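# Press the gauge pin on the yellow-magnet post

## Task

Find the single post of the checking fixture that has a yellow magnet on it. Press that post's gauge pin fully home and keep it pressed for one second; after that the spring is allowed to return it. Do not disturb the other three pins, and do not move the magnet.

## Robot and tools

Robot: two UR20-type arms, left_arm and right_arm, each with a Robotiq 2F-85 two-finger gripper and a wrist camera (cam_left_wrist and cam_right_wrist, both 896x504). The scene frame has its origin at table-top height, midway between the nominal bases, with +z up and +x out over the table. left_arm sits on the +y side at about (+0.060, +0.928, 0) m and right_arm at about (-0.064, -0.817, 0) m. Arm names do not match image sides. Hand positions, orientations, velocities and targets are reported in each arm's own base frame. Printed poses can be off by a few centimetres.

Gripper axes: the fingers point along +z, open and close along y, and a block sticks out about 10 cm toward +x. end_effector_position is the spot between the closed pads. Closed fingertips reach about 19 mm past it, open ones about 6 mm. For a push like this one, close the fingers and press with the fingertips.

The shared row format has 18 numbers, each in [-1, 1]. The first 9 belong to the left arm: dx, dy, dz, rx, ry, rz, gripper position, force_limit, speed. The next 9 are the same for the right arm. Always send both halves. dx..rz are offsets, not poses. They are measured from that arm's Hand target at the start of the action or move, along the Hand target's own axes. 1.0 stands for 0.6 m or 180 degrees. rx, ry, rz together form a single rotation vector. All zeros means: go back to or hold the current Hand target. Gripper position +1 is fully open (85 mm), about -0.8 is pads touching, and -1 closes until blocked. force_limit and speed go from -1 (soft, slow, about 20 mm/s) to +1 (strong, about 150 mm/s). To leave a gripper unchanged, resend the numbers you sent it last time, because 0 is a real command.

Tools:
- execute_actions(actions, cameras): actions is a list of actions. Each action is a list of up to 15 rows of 18 numbers, one row per 1/30 s step. If there are fewer rows, the last one is held until step 15. Every row counts from the start-of-action Hand target. An empty list just returns the current state and images.
- move(target, speed, blend, stop_force, zero, blocking, cameras): straight-line paths toward one 18-number row, or a list of up to 15 rows. Every row is an offset from the same starting Hand targets. speed is in m/s, 0.002 to 0.5, default 0.25; rotation may go up to twice that in rad/s. blend is a corner radius in m. stop_force is in N, 6 to 120. It ends an arm's path when the push against its motion reaches that value, after which the arm backs off slightly. zero (default true) re-zeroes the sensor before the move. blocking=false cannot be combined with stop_force. A move lasts at most 10 s. Its "move:" line reports the outcome: done, off_target, moving, held or fault, plus limits such as paced or held.
- wait(seconds 0-10): lets time pass while the current commands are held. Use it to keep the pin pressed for its second.
- stop: brakes a move that is running.
- zoom_image(camera, region [x0,y0,x1,y1] px, max 504x504): gives a closer look at the latest image.
- zero_wrist_force(arm): re-zeroes that arm's force sensor.
- read_manual: licence text only.
- finished_scene(scene): ends the scene, and cannot be undone.

Results report end_effector_position in m, the quaternion, velocities, Hand target, joint positions and torques, and Wrist force/torque in the gripper's own axes. A push shows up as force from the surface into the arm. Gripper results include object_status (2 = closed on something, 3 = reached the commanded position) and position_measured in counts (3 open, 230 pads meeting).

Motion limits: each step, the commanded pose is clipped to within 150 mm and 16 degrees of the measured pose. Motion trails commands by about 0.2 s, and a gripper may settle short of its Hand target. If so, send the remaining offset.

Cautions:
- Arms are stiff. An outside force of roughly 150 N on one arm, or joint torque at its limit, triggers a 10 s fault stop.
- Press slowly with a modest stop_force so the pin goes in gently and is felt. Do not aim far past the contact.
- To end a press, command the Hand target back past the gripper.
- Avoid hitting the magnet, the other pins and the other arm.
- Do not sweep the wrist near the arm's own base.
- Nothing may fall off the table.
- Keep arms from sitting stretched out or pushing for long, since motors heat up and at 85 °C an arm locks for 30 s or more.

The first scene is practice.

Each tool is called after "Request:" by a JSON object that holds its "method" and its "body".

## Session

Request:
{"method": "execute_actions", "body": {"actions": []}}

Scene clock: 0.00 s.
left_arm: end_effector_position=(+0.6452, +0.5338, +0.3687) position_measured=3 object_status=3 end_effector_quat_wxyz=(+0.054, +0.895, -0.431, +0.101) | right_arm: end_effector_position=(+1.0094, -0.4085, +0.1239) position_measured=3 object_status=3 end_effector_quat_wxyz=(+0.497, -0.362, -0.574, -0.541)
Joint positions: left_arm=[0.541 -1.507 2.094 -2.179 -1.799 -1.706] | right_arm=[2.693 -2.576 -1.22 -2.623 2.507 -0.374]
Joint velocities: within noise
Joint torques (N m): no reading
Motor temperatures (°C): left_arm=[24 36 26 39 35 34] | right_arm=[29 36 36 38 34 39]
Wrist force (N): no reading
Wrist torque (N m): no reading
Wrist force, peak (N): no reading
Hand target: left_arm +0.6452, +0.5338, +0.3687; +0.054, +0.895, -0.431, +0.101 | right_arm +1.0094, -0.4085, +0.1239; +0.497, -0.362, -0.574, -0.541
Tool commands: left_gripper/position=+1.0 left_gripper/force_limit=+1.0 left_gripper/speed=+1.0 right_gripper/position=+1.0 right_gripper/force_limit=+1.0 right_gripper/speed=+1.0

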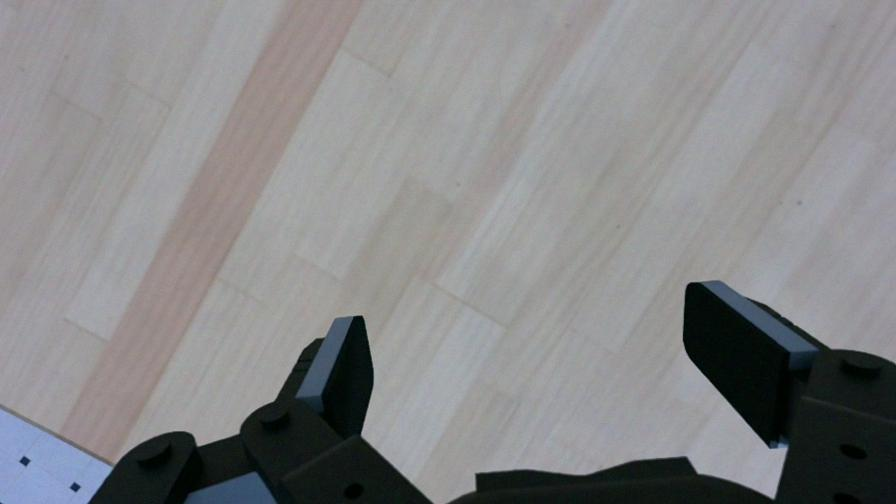

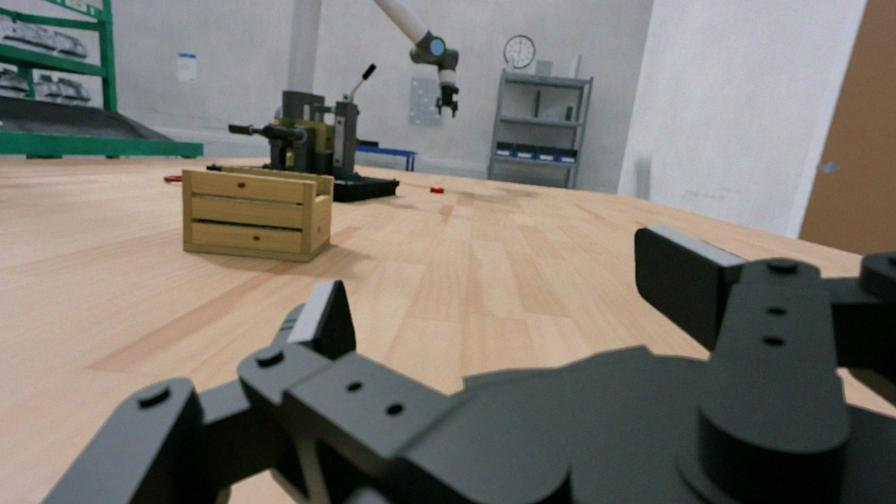

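Request:
{"method": "zoom_image", "body": {"camera": "cam_right_wrist", "region": [150, 50, 470, 270]}}

Request:
{"method": "move", "body": {"target": [0,0,-0.25,0,0,0,1,1,1,0,0,0,0,0,0,1,1,1], "cameras": ["cam_left_wrist"]}}

Scaled by 1.575 from the camera's 896x504 image, which has a finer 1280x720 frame.

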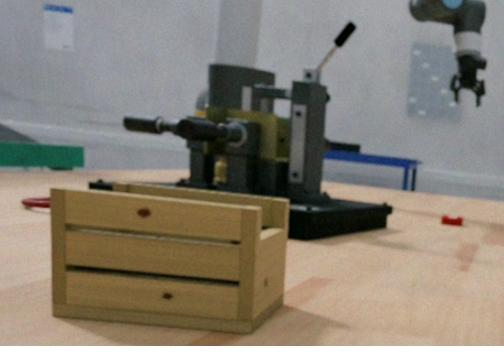

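Scene clock: 1.50 s.
left_arm: end_effector_position=(+0.6251, +0.5612, +0.5146) position_measured=3 object_status=3 end_effector_quat_wxyz=(+0.054, +0.895, -0.431, +0.101) | right_arm: end_effector_position=(+1.0094, -0.4085, +0.1239) position_measured=3 object_status=3 end_effector_quat_wxyz=(+0.497, -0.362, -0.574, -0.541)
Joint positions: left_arm=[0.583 -1.587 1.948 -1.944 -1.799 -1.663] | right_arm=[2.693 -2.576 -1.22 -2.623 2.507 -0.374]
Joint velocities: within noise
Joint torques (N m): left_arm=[17.36 -118.84 -123.97 -6.33 -6.06 2.62] | right_arm=[4.14 248.37 72.36 -2.99 0.05 -0.69]
Motor temperatures (°C): left_arm=[24 36 26 39 35 34] | right_arm=[29 36 36 38 34 39]
Wrist force (N): left_arm=[0.0 -0.5 0.5] | right_arm=[0.1 0.2 0.1]
Wrist torque (N m): left_arm=[-0.10 -0.03 0.04] | right_arm=[0.03 -0.03 0.00]
Wrist force, peak (N): left_arm=[0.1 0.1 3.6] | right_arm=[-0.3 0.4 0.4]
Hand target: left_arm +0.6251, +0.5613, +0.5148; +0.054, +0.895, -0.431, +0.101 | right_arm +1.0094, -0.4085, +0.1239; +0.497, -0.362, -0.574, -0.541
Off the commanded pose: left_arm 0.000 m, 0 deg | right_arm 0.000 m, 0 deg.
move: done
camera_calibration:
cam_left_wrist: T_world_to_cam=[[-0.854396, -0.519374, -0.0160617, 0.850658], [-0.518448, 0.849981, 0.0935093, -0.177892], [-0.0349142, 0.0882212, -0.995489, 0.610667], [0, 0, 0, 1]] pos_world=[0.655892, 0.53914, 0.63821]
Images, in order (width x height): cam_left_wrist 896x504.

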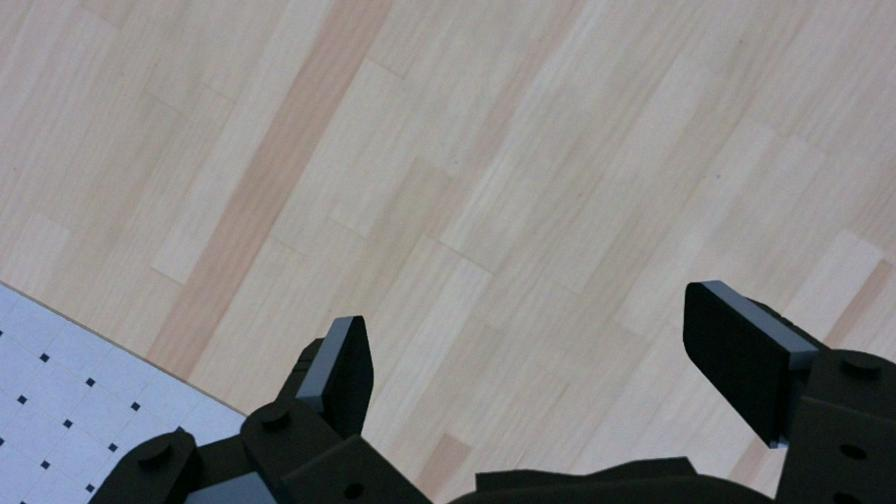

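Request:
{"method": "move", "body": {"target": [-0.2,-0.5,-0.04,0,0,0,1,1,1,0,0,0,0,0,0,1,1,1], "cameras": ["cam_left_wrist"]}}

Scene clock: 3.80 s.
left_arm: end_effector_position=(+0.7833, +0.8438, +0.5081) position_measured=3 object_status=3 end_effector_quat_wxyz=(+0.054, +0.895, -0.431, +0.101) | right_arm: end_effector_position=(+1.0094, -0.4085, +0.1239) position_measured=3 object_status=3 end_effector_quat_wxyz=(+0.497, -0.362, -0.574, -0.541)
Joint positions: left_arm=[0.714 -1.224 1.513 -1.841 -1.799 -1.529] | right_arm=[2.693 -2.576 -1.22 -2.623 2.507 -0.374]
Joint velocities: within noise
Joint torques (N m): left_arm=[17.02 -160.27 -127.01 -6.13 -1.52 3] | right_arm=[1.66 245.24 73.1 -3.03 1.31 0.72]
Motor temperatures (°C): left_arm=[24 36 26 39 35 34] | right_arm=[29 36 36 38 34 39]
Wrist force (N): left_arm=[0.2 -0.4 0.2] | right_arm=[0.0 0.3 0.3]
Wrist torque (N m): left_arm=[-0.04 -0.05 0.01] | right_arm=[0.06 0.00 0.00]
Wrist force, peak (N): left_arm=[-1.3 -3.5 0.1] | right_arm=[0.0 0.5 0.5]
Hand target: left_arm +0.7834, +0.8439, +0.5081; +0.054, +0.895, -0.431, +0.101 | right_arm +1.0094, -0.4085, +0.1239; +0.497, -0.362, -0.574, -0.541
Off the commanded pose: left_arm 0.000 m, 0 deg | right_arm 0.000 m, 0 deg.
move: done
camera_calibration:
cam_left_wrist: T_world_to_cam=[[-0.854396, -0.519372, -0.0161143, 1.13254], [-0.518448, 0.849972, 0.0935893, -0.335411], [-0.034911, 0.0883168, -0.99548, 0.584712], [0, 0, 0, 1]] pos_world=[0.814155, 0.821658, 0.63171]
Images, in order (width x height): cam_left_wrist 896x504.

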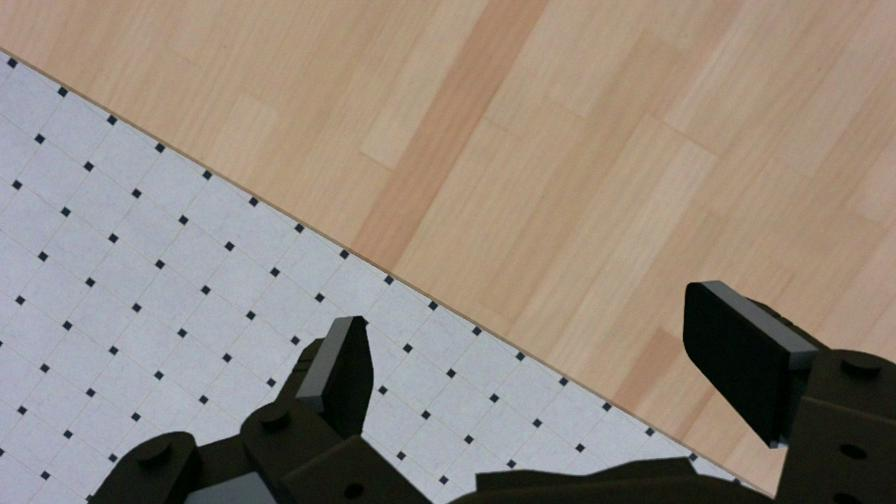

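Request:
{"method": "move", "body": {"target": [0.73,0.79,0.18,0,0,0,1,1,1,0,0,0,0,0,0,1,1,1], "cameras": [], "speed": 0.4}}

Request:
{"method": "move", "body": {"target": [0.73,0.79,0.14,0,0,0,1,1,1,0,0,0,0,0,0,1,1,1], "cameras": ["cam_left_wrist"], "speed": 0.4}}

Scene clock: 7.03 s.
left_arm: end_effector_position=(+0.6938, +0.1958, +0.5067) position_measured=3 object_status=3 end_effector_quat_wxyz=(+0.054, +0.895, -0.431, +0.101) | right_arm: end_effector_position=(+1.0094, -0.4085, +0.1239) position_measured=3 object_status=3 end_effector_quat_wxyz=(+0.497, -0.362, -0.574, -0.541)
Joint positions: left_arm=[0.086 -1.767 2.141 -2.065 -1.766 -2.171] | right_arm=[2.693 -2.576 -1.22 -2.623 2.507 -0.374]
Joint velocities: within noise
Joint torques (N m): left_arm=[-18.95 -78.24 -76.3 -13.53 4.16 -6.4] | right_arm=[-2.29 248.65 75.88 -2.11 2.65 0.85]
Motor temperatures (°C): left_arm=[24 36 26 39 35 34] | right_arm=[29 36 36 38 34 39]
Wrist force (N): left_arm=[-0.1 0.0 0.1] | right_arm=[-0.1 -0.1 0.2]
Wrist torque (N m): left_arm=[-0.06 -0.04 -0.01] | right_arm=[-0.03 0.01 0.00]
Wrist force, peak (N): left_arm=[-3.0 -3.5 -0.3] | right_arm=[0.1 0.5 0.5]
Hand target: left_arm +0.6938, +0.1957, +0.5067; +0.054, +0.895, -0.431, +0.101 | right_arm +1.0094, -0.4085, +0.1239; +0.497, -0.362, -0.574, -0.541
Off the commanded pose: left_arm 0.000 m, 0 deg | right_arm 0.000 m, 0 deg.
move: done
No camera images: "cameras" was empty.

Scene clock: 9.30 s.
left_arm: end_effector_position=(+0.6010, -0.4479, +0.5287) position_measured=3 object_status=3 end_effector_quat_wxyz=(+0.054, +0.895, -0.431, +0.101) | right_arm: end_effector_position=(+1.0094, -0.4085, +0.1239) position_measured=3 object_status=3 end_effector_quat_wxyz=(+0.497, -0.362, -0.574, -0.541)
Joint positions: left_arm=[-0.909 -1.794 2.154 -2.159 -1.578 -3.154] | right_arm=[2.693 -2.576 -1.22 -2.623 2.507 -0.374]
Joint velocities: within noise
Joint torques (N m): left_arm=[-20.49 -15.1 -130.09 -14.86 5.2 -4.71] | right_arm=[-2.16 255.58 73.7 -1.42 2.33 1.74]
Motor temperatures (°C): left_arm=[24 36 26 39 35 34] | right_arm=[29 36 36 38 34 39]
Wrist force (N): left_arm=[0.0 -0.3 -0.1] | right_arm=[0.0 0.3 0.1]
Wrist torque (N m): left_arm=[-0.10 0.06 0.00] | right_arm=[0.05 0.00 0.00]
Wrist force, peak (N): left_arm=[3.0 3.4 0.3] | right_arm=[0.3 0.7 0.4]
Hand target: left_arm +0.6010, -0.4481, +0.5287; +0.054, +0.895, -0.431, +0.101 | right_arm +1.0094, -0.4085, +0.1239; +0.497, -0.362, -0.574, -0.541
Off the commanded pose: left_arm 0.000 m, 0 deg | right_arm 0.000 m, 0 deg.
move: done
camera_calibration:
cam_left_wrist: T_world_to_cam=[[-0.854389, -0.519386, -0.0160806, 0.306192], [-0.518462, 0.849976, 0.0934766, 0.666074], [-0.0348823, 0.0882026, -0.995492, 0.7128], [0, 0, 0, 1]] pos_world=[0.631805, -0.469986, 0.652248]
Images, in order (width x height): cam_left_wrist 896x504.

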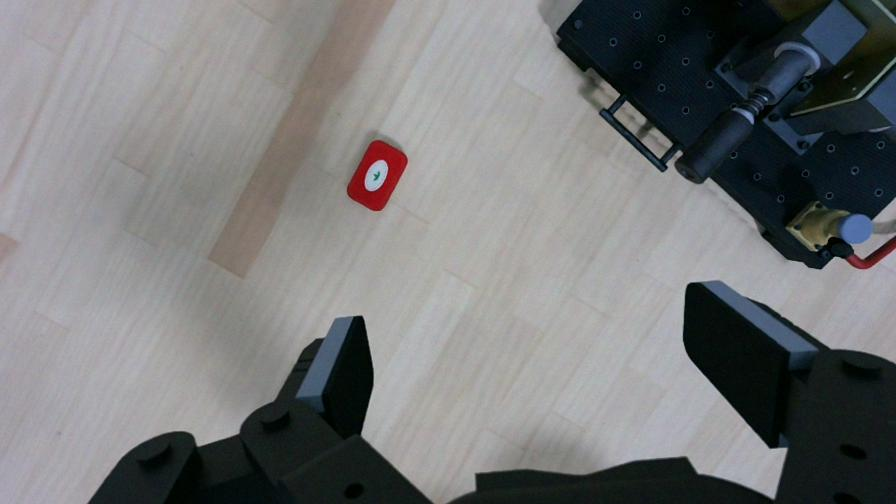

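Request:
{"method": "move", "body": {"target": [0.33,0.4,0,0,0,0,1,1,1,0,0,0,0,0,0,1,1,1], "cameras": ["cam_left_wrist"]}}

Request:
{"method": "zoom_image", "body": {"camera": "cam_left_wrist", "region": [350, 0, 850, 480]}}

Scene clock: 11.33 s.
left_arm: end_effector_position=(+0.5338, -0.7480, +0.5758) position_measured=3 object_status=3 end_effector_quat_wxyz=(+0.054, +0.895, -0.431, +0.101) | right_arm: end_effector_position=(+1.0094, -0.4085, +0.1239) position_measured=3 object_status=3 end_effector_quat_wxyz=(+0.497, -0.362, -0.574, -0.541)
Joint positions: left_arm=[-1.193 -1.604 1.924 -2.113 -1.514 -3.431] | right_arm=[2.693 -2.576 -1.22 -2.623 2.507 -0.374]
Joint velocities: within noise
Joint torques (N m): left_arm=[-12.85 -55.3 -126.11 -7.03 6.63 -2.36] | right_arm=[-4.89 257.51 73.55 -0.74 3.3 1.46]
Motor temperatures (°C): left_arm=[24 36 26 39 35 34] | right_arm=[29 36 36 38 34 39]
Wrist force (N): left_arm=[0.3 -0.6 0.1] | right_arm=[-0.1 0.1 0.2]
Wrist torque (N m): left_arm=[-0.16 -0.01 0.06] | right_arm=[0.02 0.02 0.00]
Wrist force, peak (N): left_arm=[2.2 1.8 -0.1] | right_arm=[-0.2 0.5 0.5]
Hand target: left_arm +0.5338, -0.7482, +0.5758; +0.054, +0.895, -0.431, +0.101 | right_arm +1.0094, -0.4085, +0.1239; +0.497, -0.362, -0.574, -0.541
Off the commanded pose: left_arm 0.000 m, 0 deg | right_arm 0.000 m, 0 deg.
move: done
camera_calibration:
cam_left_wrist: T_world_to_cam=[[-0.854391, -0.519382, -0.0160938, 0.0937052], [-0.518459, 0.849976, 0.0934973, 0.881929], [-0.0348814, 0.0882272, -0.995489, 0.783845], [0, 0, 0, 1]] pos_world=[0.564647, -0.770106, 0.69936]
Images, in order (width x height): cam_left_wrist 896x504.

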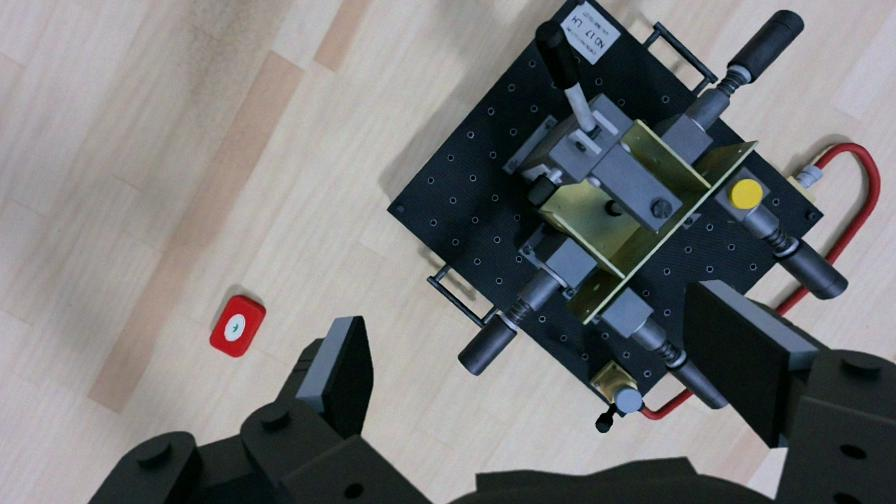

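Scaled by 1.008 from the camera's 896x504 image, which has a finer 1280x720 frame.

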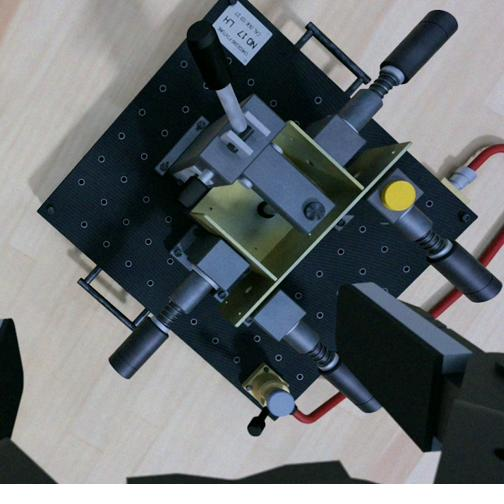

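Request:
{"method": "move", "body": {"target": [-0.283,0.732,0.158,-0.03,-0.069,0.283,-1,1,1,0,0,0,0,0,0,1,1,1], "cameras": ["cam_left_wrist"]}}

Request:
{"method": "zoom_image", "body": {"camera": "cam_left_wrist", "region": [0, 0, 504, 504]}}

Scene clock: 15.33 s.
left_arm: end_effector_position=(+0.0999, -0.9101, +0.4492) position_measured=235 object_status=3 end_effector_quat_wxyz=(-0.001, -0.626, +0.780, +0.000) | right_arm: end_effector_position=(+1.0094, -0.4085, +0.1239) position_measured=3 object_status=3 end_effector_quat_wxyz=(+0.497, -0.362, -0.574, -0.541)
Joint positions: left_arm=[-1.683 -1.485 1.924 -2.01 -1.571 -3.034] | right_arm=[2.693 -2.576 -1.22 -2.623 2.507 -0.374]
Joint velocities: within noise
Joint torques (N m): left_arm=[-10.15 -84.73 -125.47 -6.21 -4.08 3.23] | right_arm=[-6.24 249.58 73.38 -0.19 3.66 2.91]
Motor temperatures (°C): left_arm=[24 36 26 39 35 34] | right_arm=[29 36 36 37 34 39]
Wrist force (N): left_arm=[0.1 -0.1 0.1] | right_arm=[0.1 0.3 0.3]
Wrist torque (N m): left_arm=[-0.10 -0.11 0.05] | right_arm=[0.05 -0.03 0.00]
Wrist force, peak (N): left_arm=[1.3 -3.5 -0.8] | right_arm=[0.2 0.7 0.1]
Hand target: left_arm +0.0997, -0.9102, +0.4491; -0.001, -0.625, +0.780, +0.000 | right_arm +1.0094, -0.4085, +0.1239; +0.497, -0.362, -0.574, -0.541
Off the commanded pose: left_arm 0.000 m, 0 deg | right_arm 0.000 m, 0 deg.
move: done
camera_calibration:
cam_left_wrist: T_world_to_cam=[[-0.940044, 0.341027, 0.00419083, 0.419233], [0.324905, 0.891732, 0.315041, 0.660784], [0.103701, 0.297514, -0.949069, 0.812751], [0, 0, 0, 1]] pos_world=[0.0951222, -0.974017, 0.561425]
Images, in order (width x height): cam_left_wrist 896x504.

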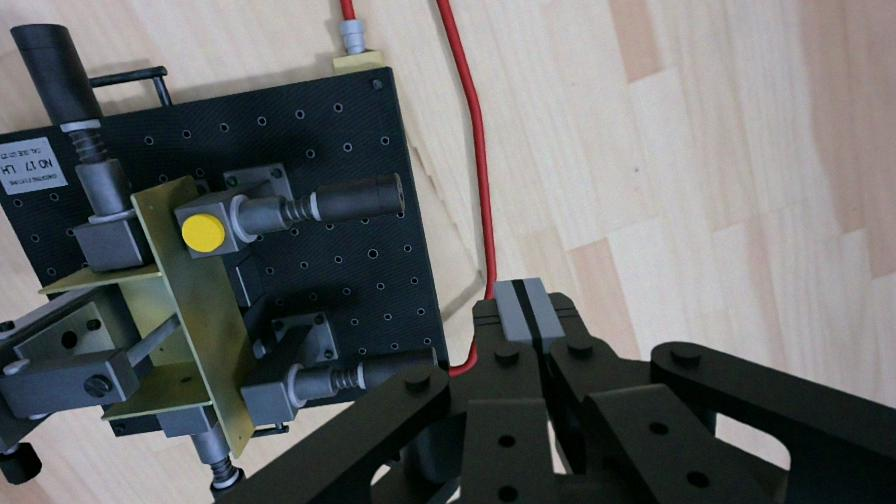

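Scaled by 1.000.

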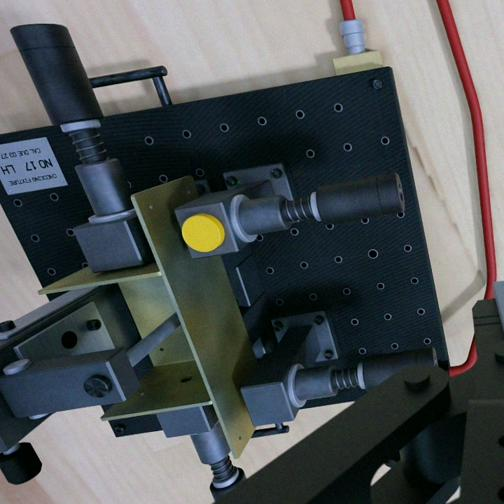

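Request:
{"method": "move", "body": {"target": [-0.012,0,0.498,0,0,0,-1,1,1,0,0,0,0,0,0,1,1,1], "cameras": ["cam_left_wrist"]}}

Request:
{"method": "move", "body": {"target": [0,-0.18,0,0,0,0,-1,1,1,0,0,0,0,0,0,1,1,1], "cameras": ["cam_left_wrist"], "speed": 0.03, "stop_force": 50}}

Scene clock: 18.10 s.
left_arm: end_effector_position=(+0.1010, -0.9034, +0.1505) position_measured=235 object_status=3 end_effector_quat_wxyz=(-0.001, -0.625, +0.780, +0.000) | right_arm: end_effector_position=(+1.0094, -0.4085, +0.1239) position_measured=3 object_status=3 end_effector_quat_wxyz=(+0.497, -0.362, -0.574, -0.541)
Joint positions: left_arm=[-1.682 -1.252 2.145 -2.465 -1.571 -3.034] | right_arm=[2.693 -2.576 -1.22 -2.623 2.507 -0.374]
Joint velocities: within noise
Joint torques (N m): left_arm=[20.75 -111.74 -50.41 -14.67 -0.45 2.48] | right_arm=[-5.52 254.68 73.07 -0.76 2.96 3.48]
Motor temperatures (°C): left_arm=[24 36 26 39 35 34] | right_arm=[29 36 36 37 34 39]
Wrist force (N): left_arm=[0.2 0.2 0.3] | right_arm=[0.2 0.2 0.4]
Wrist torque (N m): left_arm=[-0.07 -0.12 0.07] | right_arm=[0.04 -0.04 0.00]
Wrist force, peak (N): left_arm=[0.0 -0.2 3.4] | right_arm=[0.4 0.5 0.3]
Hand target: left_arm +0.1010, -0.9034, +0.1503; -0.001, -0.625, +0.780, +0.000 | right_arm +1.0094, -0.4085, +0.1239; +0.497, -0.362, -0.574, -0.541
Off the commanded pose: left_arm 0.000 m, 0 deg | right_arm 0.000 m, 0 deg.
move: done
camera_calibration:
cam_left_wrist: T_world_to_cam=[[-0.939909, 0.341398, 0.00427968, 0.419584], [0.325278, 0.891578, 0.315094, 0.748415], [0.103757, 0.297551, -0.949051, 0.527168], [0, 0, 0, 1]] pos_world=[0.096231, -0.967375, 0.262693]
Images, in order (width x height): cam_left_wrist 896x504.

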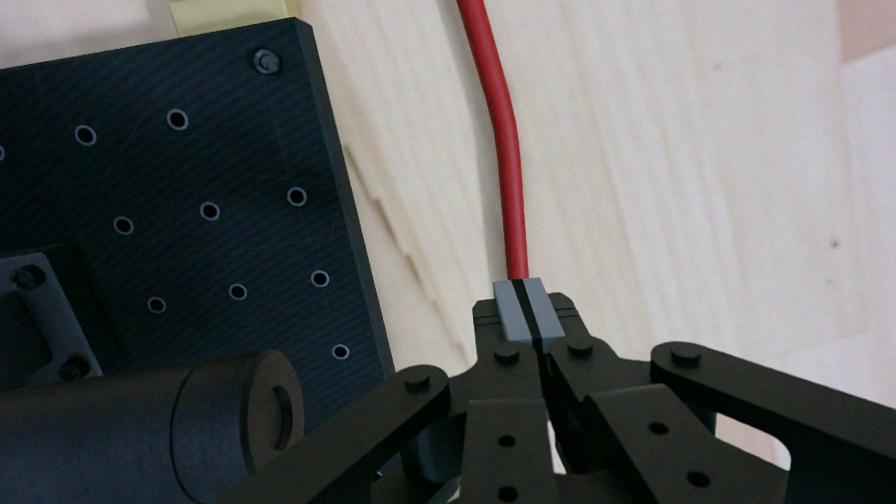

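Scene clock: 21.53 s.
left_arm: end_effector_position=(+0.1524, -0.9148, +0.1503) position_measured=235 object_status=3 end_effector_quat_wxyz=(-0.001, -0.625, +0.780, +0.000) | right_arm: end_effector_position=(+1.0094, -0.4085, +0.1239) position_measured=3 object_status=3 end_effector_quat_wxyz=(+0.497, -0.362, -0.574, -0.541)
Joint positions: left_arm=[-1.624 -1.235 2.119 -2.456 -1.572 -2.975] | right_arm=[2.693 -2.576 -1.22 -2.623 2.507 -0.374]
Joint velocities: within noise
Joint torques (N m): left_arm=[3.26 -135.75 -29.08 -0.71 3.23 -3.55] | right_arm=[-4.31 247.77 75.14 -0.17 3.1 3.79]
Motor temperatures (°C): left_arm=[24 36 26 39 35 34] | right_arm=[29 36 36 37 34 39]
Wrist force (N): left_arm=[8.7 28.7 -33.8] | right_arm=[0.1 0.3 0.3]
Wrist torque (N m): left_arm=[1.76 -0.71 0.05] | right_arm=[0.05 -0.03 0.00]
Wrist force, peak (N): left_arm=[-19.9 121.1 -69.3] | right_arm=[0.2 0.5 0.7]
Hand target: left_arm +0.1524, -0.9149, +0.1503; -0.001, -0.625, +0.780, +0.000 (not the last commanded pose) | right_arm +1.0094, -0.4085, +0.1239; +0.497, -0.362, -0.574, -0.541
Off the commanded pose: left_arm 0.055 m, 0 deg | right_arm 0.000 m, 0 deg.
move: contact (left_arm)
camera_calibration:
cam_left_wrist: T_world_to_cam=[[-0.939911, 0.341393, 0.00428672, 0.471767], [0.32527, 0.891565, 0.315138, 0.741922], [0.103764, 0.297596, -0.949036, 0.525099], [0, 0, 0, 1]] pos_world=[0.147608, -0.978797, 0.262508]
Images, in order (width x height): cam_left_wrist 896x504.

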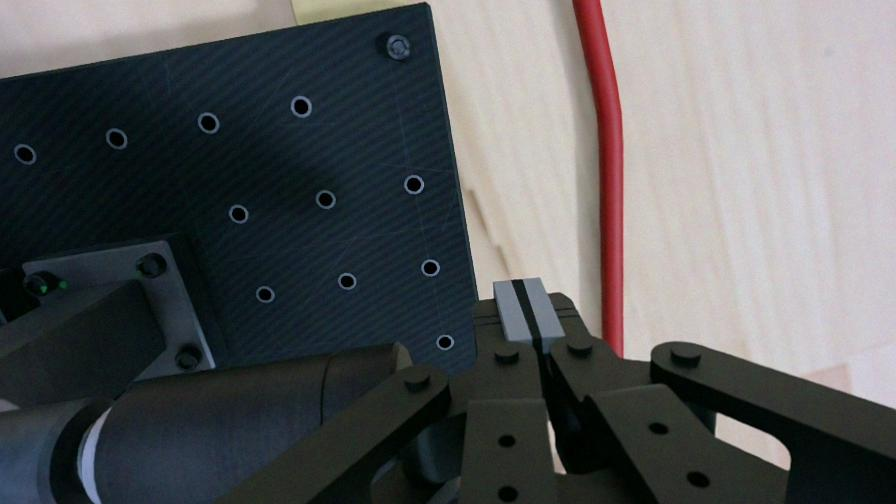

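Request:
{"method": "zoom_image", "body": {"camera": "cam_left_wrist", "region": [0, 200, 300, 504]}}

Scaled by 1.658 from the camera's 896x504 image, which has a finer 1280x720 frame.

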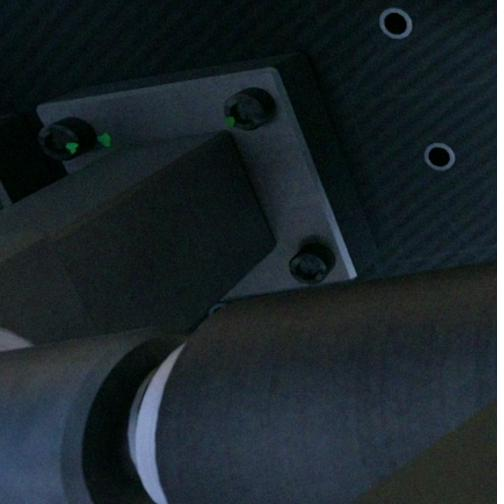

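Request:
{"method": "move", "body": {"target": [0,0.15,0,0,0,0,-1,1,1,0,0,0,0,0,0,1,1,1], "cameras": ["cam_left_wrist"], "speed": 0.1}}

Request:
{"method": "finished_scene", "body": {"scene": 1}}

Scene clock: 23.50 s.
left_arm: end_effector_position=(+0.0647, -0.8953, +0.1503) position_measured=235 object_status=3 end_effector_quat_wxyz=(-0.001, -0.625, +0.780, +0.000) | right_arm: end_effector_position=(+1.0094, -0.4085, +0.1239) position_measured=3 object_status=3 end_effector_quat_wxyz=(+0.497, -0.362, -0.574, -0.541)
Joint positions: left_arm=[-1.724 -1.262 2.162 -2.471 -1.572 -3.076] | right_arm=[2.693 -2.576 -1.22 -2.623 2.507 -0.374]
Joint velocities: within noise
Joint torques (N m): left_arm=[-3.3 -161.62 -48.67 -13.18 4.31 -5.11] | right_arm=[-4.45 254.24 73.73 -1.19 3.37 4.39]
Motor temperatures (°C): left_arm=[24 36 26 39 35 34] | right_arm=[29 36 36 37 34 39]
Wrist force (N): left_arm=[-1.9 4.8 0.1] | right_arm=[0.1 0.3 0.2]
Wrist torque (N m): left_arm=[0.74 0.22 0.12] | right_arm=[0.04 -0.03 0.00]
Wrist force, peak (N): left_arm=[8.4 28.6 -33.8] | right_arm=[0.1 0.4 0.8]
Hand target: left_arm +0.0646, -0.8953, +0.1503; -0.001, -0.625, +0.780, +0.000 | right_arm +1.0094, -0.4085, +0.1239; +0.497, -0.362, -0.574, -0.541
Off the commanded pose: left_arm 0.000 m, 0 deg | right_arm 0.000 m, 0 deg.
move: done
camera_calibration:
cam_left_wrist: T_world_to_cam=[[-0.93991, 0.341394, 0.00439364, 0.382623], [0.325308, 0.891569, 0.315087, 0.753029], [0.103651, 0.297582, -0.949053, 0.528451], [0, 0, 0, 1]] pos_world=[0.0598903, -0.959261, 0.262578]
Images, in order (width x height): cam_left_wrist 896x504.

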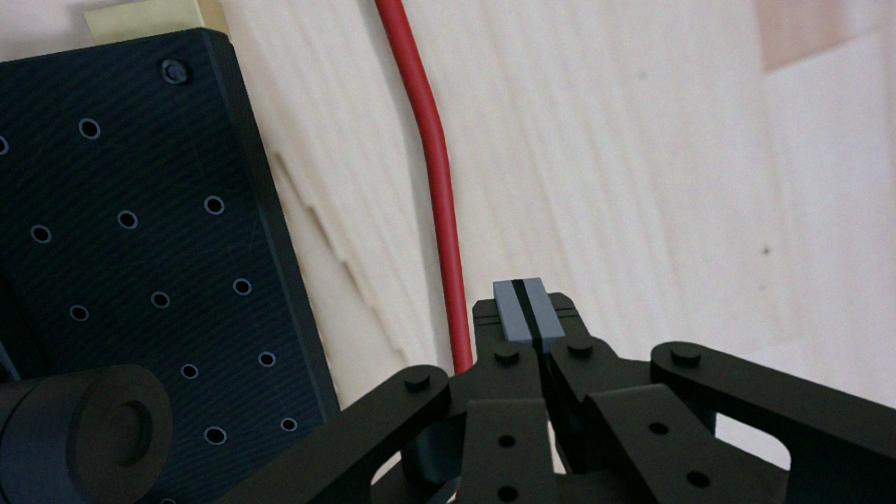

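The scene is finished: the task was done.


## Next scene

The same job, from a new start.

Request:
{"method": "execute_actions", "body": {"actions": []}}

Scene clock: 0.00 s.
left_arm: end_effector_position=(+1.6020, +0.5513, +0.3701) position_measured=3 object_status=3 end_effector_quat_wxyz=(-0.049, +0.940, +0.190, +0.279) | right_arm: end_effector_position=(+0.4481, +0.4679, +0.3319) position_measured=3 object_status=3 end_effector_quat_wxyz=(-0.272, +0.502, +0.649, +0.503)
Joint positions: left_arm=[0.193 -0.686 0.985 -2.439 -1.472 -3.319] | right_arm=[4.007 -1.969 -2.772 1.193 2.076 2.519]
Joint velocities: within noise
Joint torques (N m): no reading
Motor temperatures (°C): left_arm=[24 35 26 38 34 34] | right_arm=[28 35 36 37 34 38]
Wrist force (N): no reading
Wrist torque (N m): no reading
Wrist force, peak (N): no reading
Hand target: left_arm +1.6020, +0.5513, +0.3701; -0.049, +0.940, +0.190, +0.279 | right_arm +0.4481, +0.4679, +0.3319; -0.272, +0.502, +0.649, +0.503
Tool commands: left_gripper/position=+1.0 left_gripper/force_limit=+1.0 left_gripper/speed=+1.0 right_gripper/position=+1.0 right_gripper/force_limit=+1.0 right_gripper/speed=+1.0
camera_calibration:
cam_left_wrist: T_world_to_cam=[[0.280293, -0.958412, -0.0536799, 0.116052], [-0.933418, -0.259082, -0.248208, 1.75325], [0.223978, 0.119677, -0.967218, 0.0591769], [0, 0, 0, 1]] pos_world=[1.59073, 0.558378, 0.498636]
cam_right_wrist: T_world_to_cam=[[0.956599, -0.136766, 0.25732, -0.433429], [0.120666, -0.61786, -0.776974, 0.502416], [0.265252, 0.774302, -0.574541, -0.162497], [0, 0, 0, 1]] pos_world=[0.397096, 0.376966, 0.408533]

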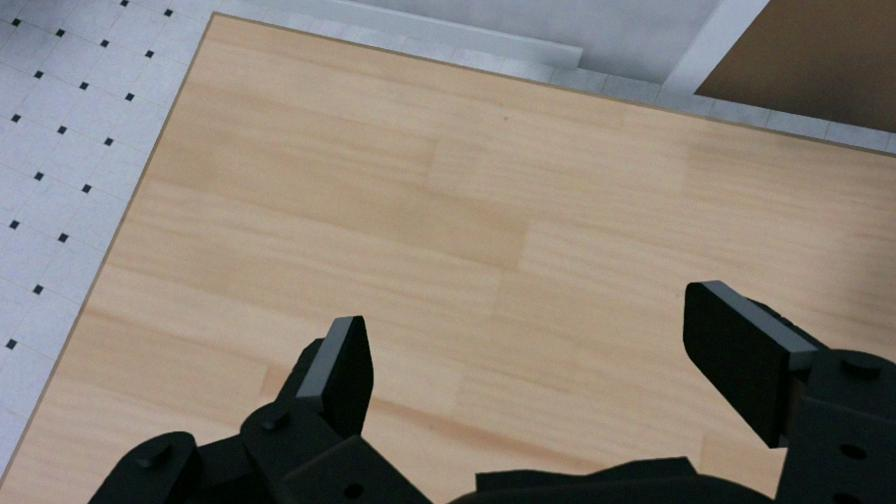

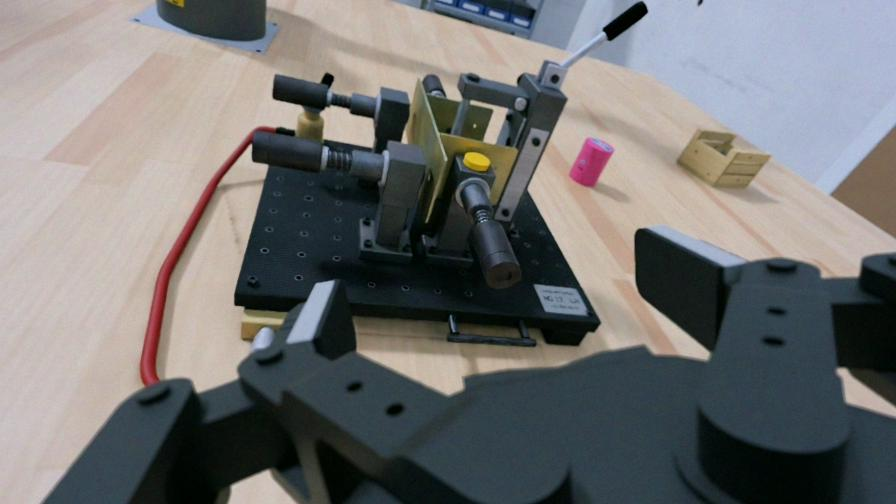

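Request:
{"method": "move", "body": {"target": [0,0,0,0,0,0,1,1,1,-0.105,0.138,0.282,-0.198,-0.389,0.486,-1,1,1], "cameras": ["cam_right_wrist"], "speed": 0.5}}

Scene clock: 4.50 s.
left_arm: end_effector_position=(+1.6020, +0.5513, +0.3701) position_measured=3 object_status=3 end_effector_quat_wxyz=(-0.049, +0.940, +0.190, +0.279) | right_arm: end_effector_position=(+0.5723, +0.5998, +0.2506) position_measured=234 object_status=3 end_effector_quat_wxyz=(+0.000, +1.000, +0.025, +0.000)
Joint positions: left_arm=[0.193 -0.686 0.985 -2.439 -1.472 -3.319] | right_arm=[4.195 -1.708 -2.196 -0.809 1.571 4.145]
Joint velocities: within noise
Joint torques (N m): left_arm=[3.77 -277.46 -106.62 -11.79 1.8 0.58] | right_arm=[-24.22 74.37 97.58 4.11 5.26 4.62]
Motor temperatures (°C): left_arm=[24 35 26 38 34 34] | right_arm=[28 35 36 37 34 38]
Wrist force (N): left_arm=[0.1 0.0 0.1] | right_arm=[-0.1 3.3 0.5]
Wrist torque (N m): left_arm=[-0.01 -0.01 -0.01] | right_arm=[1.32 0.30 -0.68]
Wrist force, peak (N): left_arm=[0.4 -0.4 -0.3] | right_arm=[-0.1 3.3 0.5]
Hand target: left_arm +1.6020, +0.5513, +0.3701; -0.049, +0.940, +0.190, +0.279 | right_arm +0.5723, +0.5999, +0.2506; +0.000, +1.000, +0.025, +0.000
Off the commanded pose: left_arm 0.000 m, 0 deg | right_arm 0.000 m, 0 deg.
move: done
camera_calibration:
cam_right_wrist: T_world_to_cam=[[-0.114268, -0.990958, 0.0703177, 0.658838], [-0.94993, 0.129709, 0.28427, 0.404141], [-0.29082, -0.0343139, -0.956162, 0.554615], [0, 0, 0, 1]] pos_world=[0.620483, 0.619492, 0.369089]
Images, in order (width x height): cam_right_wrist 896x504.

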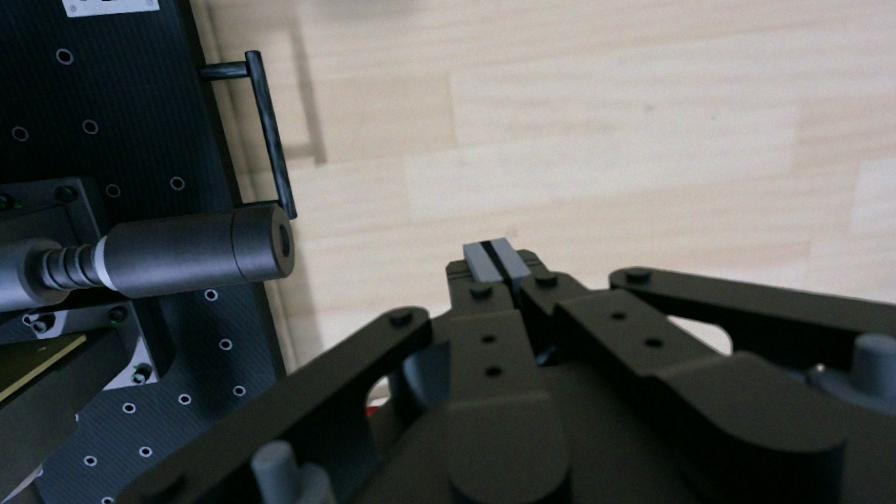

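Request:
{"method": "move", "body": {"target": [[0,0,0,0,0,0,1,1,1,0,0,0.151,0,0,0,-1,1,1],[0,0,0,0,0,0,1,1,1,0,-0.1,0.151,0,0,0,-1,1,1]], "blend": 0.02, "speed": 0.15, "cameras": []}}

Request:
{"method": "move", "body": {"target": [0,0,0,0,0,0,1,1,1,0,-0.12,0,0,0,0,-1,1,1], "speed": 0.011, "stop_force": 50, "cameras": ["cam_right_wrist"]}}

Request:
{"method": "zoom_image", "body": {"camera": "cam_right_wrist", "region": [0, 100, 400, 500]}}

Scene clock: 6.53 s.
left_arm: end_effector_position=(+1.6020, +0.5513, +0.3701) position_measured=3 object_status=3 end_effector_quat_wxyz=(-0.049, +0.940, +0.190, +0.279) | right_arm: end_effector_position=(+0.5693, +0.6596, +0.1600) position_measured=234 object_status=3 end_effector_quat_wxyz=(+0.000, +1.000, +0.025, +0.000)
Joint positions: left_arm=[0.193 -0.686 0.985 -2.439 -1.472 -3.319] | right_arm=[4.233 -1.845 -2.193 -0.674 1.571 4.183]
Joint velocities: within noise
Joint torques (N m): left_arm=[7.49 -281.42 -108.5 -11.14 2.53 0.24] | right_arm=[22.92 110.14 82.5 4.72 1.34 5.58]
Motor temperatures (°C): left_arm=[24 35 26 38 34 34] | right_arm=[28 35 36 37 34 38]
Wrist force (N): left_arm=[0.1 0.1 -0.1] | right_arm=[-1.6 2.5 0.1]
Wrist torque (N m): left_arm=[0.01 -0.03 0.00] | right_arm=[1.36 0.57 -0.66]
Wrist force, peak (N): left_arm=[0.5 -0.2 -0.2] | right_arm=[-1.3 3.8 2.4]
Hand target: left_arm +1.6020, +0.5513, +0.3701; -0.049, +0.940, +0.190, +0.279 | right_arm +0.5693, +0.6598, +0.1600; +0.000, +1.000, +0.025, +0.000
Off the commanded pose: left_arm 0.000 m, 0 deg | right_arm 0.000 m, 0 deg.
move: done
No camera images: "cameras" was empty.

Scene clock: 10.30 s.
left_arm: end_effector_position=(+1.6020, +0.5513, +0.3701) position_measured=3 object_status=3 end_effector_quat_wxyz=(-0.049, +0.940, +0.190, +0.279) | right_arm: end_effector_position=(+0.5679, +0.6880, +0.1599) position_measured=234 object_status=3 end_effector_quat_wxyz=(+0.000, +1.000, +0.025, +0.000)
Joint positions: left_arm=[0.193 -0.686 0.985 -2.439 -1.472 -3.319] | right_arm=[4.249 -1.864 -2.164 -0.684 1.571 4.2]
Joint velocities: within noise
Joint torques (N m): left_arm=[5.79 -283.27 -112.79 -11.17 3.39 2.04] | right_arm=[9.61 155.76 98.27 25.25 13.39 -7.91]
Motor temperatures (°C): left_arm=[24 35 26 38 34 34] | right_arm=[28 35 36 37 34 38]
Wrist force (N): left_arm=[0.4 -0.2 -0.3] | right_arm=[3.9 44.0 8.2]
Wrist torque (N m): left_arm=[-0.04 -0.08 -0.01] | right_arm=[1.92 0.47 -0.32]
Wrist force, peak (N): left_arm=[0.1 0.5 -0.3] | right_arm=[-3.8 74.1 -16.2]
Hand target: left_arm +1.6020, +0.5513, +0.3701; -0.049, +0.940, +0.190, +0.279 | right_arm +0.5679, +0.6880, +0.1599; +0.000, +1.000, +0.025, +0.000 (not the last commanded pose)
Off the commanded pose: left_arm 0.000 m, 0 deg | right_arm 0.044 m, 0 deg.
move: contact (right_arm)
camera_calibration:
cam_right_wrist: T_world_to_cam=[[-0.114409, -0.990925, 0.0705586, 0.752122], [-0.949863, 0.129919, 0.284398, 0.414083], [-0.290984, -0.0344833, -0.956106, 0.469866], [0, 0, 0, 1]] pos_world=[0.616095, 0.707702, 0.278409]
Images, in order (width x height): cam_right_wrist 896x504.

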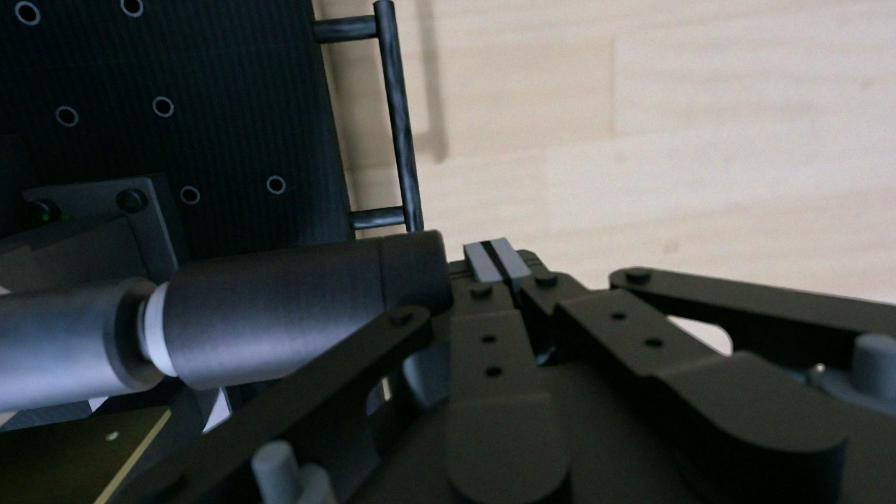

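Scaled by 1.260 from the camera's 896x504 image, which has a finer 1280x720 frame.

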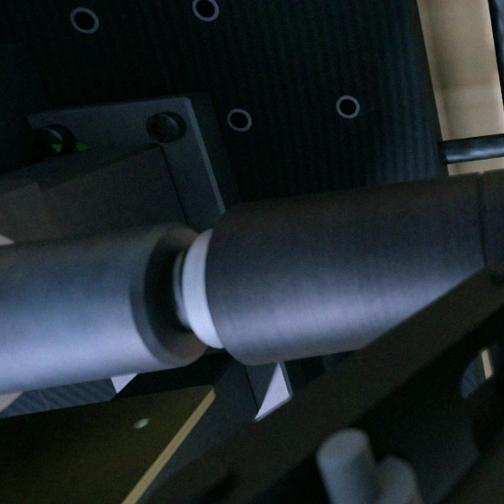

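Request:
{"method": "move", "body": {"target": [0,0,0,0,0,0,1,1,1,0,-0.012,0,0,0,0,-1,1,1], "speed": 0.004, "stop_force": 30, "cameras": ["cam_right_wrist"]}}

Request:
{"method": "wait", "body": {"seconds": 1, "cameras": []}}

Scene clock: 11.37 s.
left_arm: end_effector_position=(+1.6020, +0.5513, +0.3701) position_measured=3 object_status=3 end_effector_quat_wxyz=(-0.049, +0.940, +0.190, +0.279) | right_arm: end_effector_position=(+0.5679, +0.6883, +0.1599) position_measured=234 object_status=3 end_effector_quat_wxyz=(+0.000, +1.000, +0.025, +0.000)
Joint positions: left_arm=[0.193 -0.686 0.985 -2.439 -1.472 -3.319] | right_arm=[4.25 -1.865 -2.164 -0.684 1.571 4.2]
Joint velocities: within noise
Joint torques (N m): left_arm=[6.13 -282.2 -110.17 -11.05 3.82 1.77] | right_arm=[34.91 131.76 113.6 35.01 12.23 -3.36]
Motor temperatures (°C): left_arm=[24 35 26 38 34 34] | right_arm=[28 35 36 37 34 38]
Wrist force (N): left_arm=[0.1 0.1 0.2] | right_arm=[-3.9 83.1 -16.1]
Wrist torque (N m): left_arm=[0.02 -0.01 0.00] | right_arm=[2.86 0.74 -0.21]
Wrist force, peak (N): left_arm=[0.4 -0.1 0.3] | right_arm=[-5.0 85.5 -12.9]
Hand target: left_arm +1.6020, +0.5513, +0.3701; -0.049, +0.940, +0.190, +0.279 | right_arm +0.5679, +0.6883, +0.1599; +0.000, +1.000, +0.025, +0.000 (not the last commanded pose)
Off the commanded pose: left_arm 0.000 m, 0 deg | right_arm 0.007 m, 0 deg.
move: contact (right_arm)
camera_calibration:
cam_right_wrist: T_world_to_cam=[[-0.114406, -0.99092, 0.0706264, 0.752396], [-0.949853, 0.129937, 0.284422, 0.414021], [-0.291017, -0.034545, -0.956094, 0.469932], [0, 0, 0, 1]] pos_world=[0.616096, 0.708002, 0.278403]
Images, in order (width x height): cam_right_wrist 896x504.

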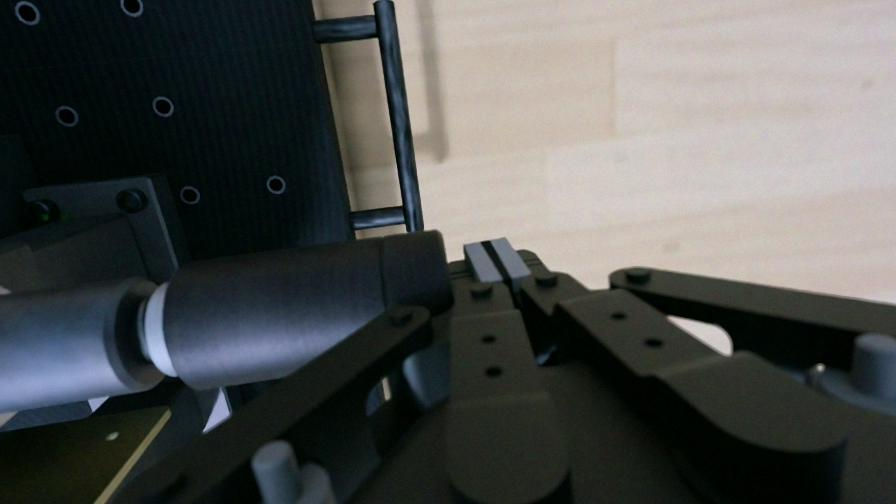

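Scene clock: 12.37 s.
left_arm: end_effector_position=(+1.6020, +0.5513, +0.3701) position_measured=3 object_status=3 end_effector_quat_wxyz=(-0.049, +0.940, +0.190, +0.279) | right_arm: end_effector_position=(+0.5679, +0.6883, +0.1599) position_measured=234 object_status=3 end_effector_quat_wxyz=(+0.000, +1.000, +0.025, +0.000)
Joint positions: left_arm=[0.193 -0.686 0.985 -2.439 -1.472 -3.319] | right_arm=[4.25 -1.865 -2.164 -0.684 1.571 4.2]
Joint velocities: within noise
Joint torques (N m): left_arm=[7.47 -285.06 -114.19 -11.7 4.37 2.42] | right_arm=[33.17 136.87 114.29 30.72 12.48 -7.12]
Motor temperatures (°C): left_arm=[24 35 26 38 34 34] | right_arm=[28 35 36 37 34 38]
Wrist force (N): left_arm=[-0.1 0.0 -0.1] | right_arm=[-0.7 78.1 -13.2]
Wrist torque (N m): left_arm=[-0.01 0.03 -0.01] | right_arm=[2.72 0.63 -0.20]
Wrist force, peak (N): left_arm=[0.2 -0.5 -0.2] | right_arm=[-3.9 83.3 -16.6]
Hand target: left_arm +1.6020, +0.5513, +0.3701; -0.049, +0.940, +0.190, +0.279 | right_arm +0.5679, +0.6883, +0.1599; +0.000, +1.000, +0.025, +0.000 (not the last commanded pose)
Tool commands: left_gripper/position=+1.0 left_gripper/force_limit=+1.0 left_gripper/speed=+1.0 right_gripper/position=-1.0 right_gripper/force_limit=+1.0 right_gripper/speed=+1.0
Off the commanded pose: left_arm 0.000 m, 0 deg | right_arm 0.007 m, 0 deg.
wait: 1.00 s; at rest by 0.17 s
No camera images: "cameras" was empty.

Hard stop (0.3 mm gave +40 N). Back off gently and finish.

Request:
{"method": "move", "body": {"target": [0,0,0,0,0,0,1,1,1,0,0.1,0,0,0,0,-1,1,1], "speed": 0.05, "cameras": []}}

Request:
{"method": "finished_scene", "body": {"scene": 2}}

Scene clock: 14.13 s.
left_arm: end_effector_position=(+1.6020, +0.5513, +0.3701) position_measured=3 object_status=3 end_effector_quat_wxyz=(-0.049, +0.940, +0.190, +0.279) | right_arm: end_effector_position=(+0.5709, +0.6285, +0.1599) position_measured=234 object_status=3 end_effector_quat_wxyz=(+0.000, +1.000, +0.025, +0.000)
Joint positions: left_arm=[0.193 -0.686 0.985 -2.439 -1.472 -3.319] | right_arm=[4.214 -1.825 -2.224 -0.664 1.571 4.164]
Joint velocities: within noise
Joint torques (N m): left_arm=[9.82 -284.43 -114.04 -10.71 4.8 2.3] | right_arm=[-25.21 136.89 53.4 15.36 -3.2 -7.32]
Motor temperatures (°C): left_arm=[24 35 26 38 34 34] | right_arm=[28 35 36 37 34 38]
Wrist force (N): left_arm=[-0.1 -0.1 -0.2] | right_arm=[0.6 2.1 2.5]
Wrist torque (N m): left_arm=[-0.03 0.01 0.00] | right_arm=[1.29 0.18 -0.62]
Wrist force, peak (N): left_arm=[0.5 -0.1 0.2] | right_arm=[-0.9 78.5 -13.4]
Hand target: left_arm +1.6020, +0.5513, +0.3701; -0.049, +0.940, +0.190, +0.279 | right_arm +0.5709, +0.6283, +0.1599; +0.000, +1.000, +0.025, +0.000
Off the commanded pose: left_arm 0.000 m, 0 deg | right_arm 0.000 m, 0 deg.
move: done
No camera images: "cameras" was empty.

The scene is finished: the task was done.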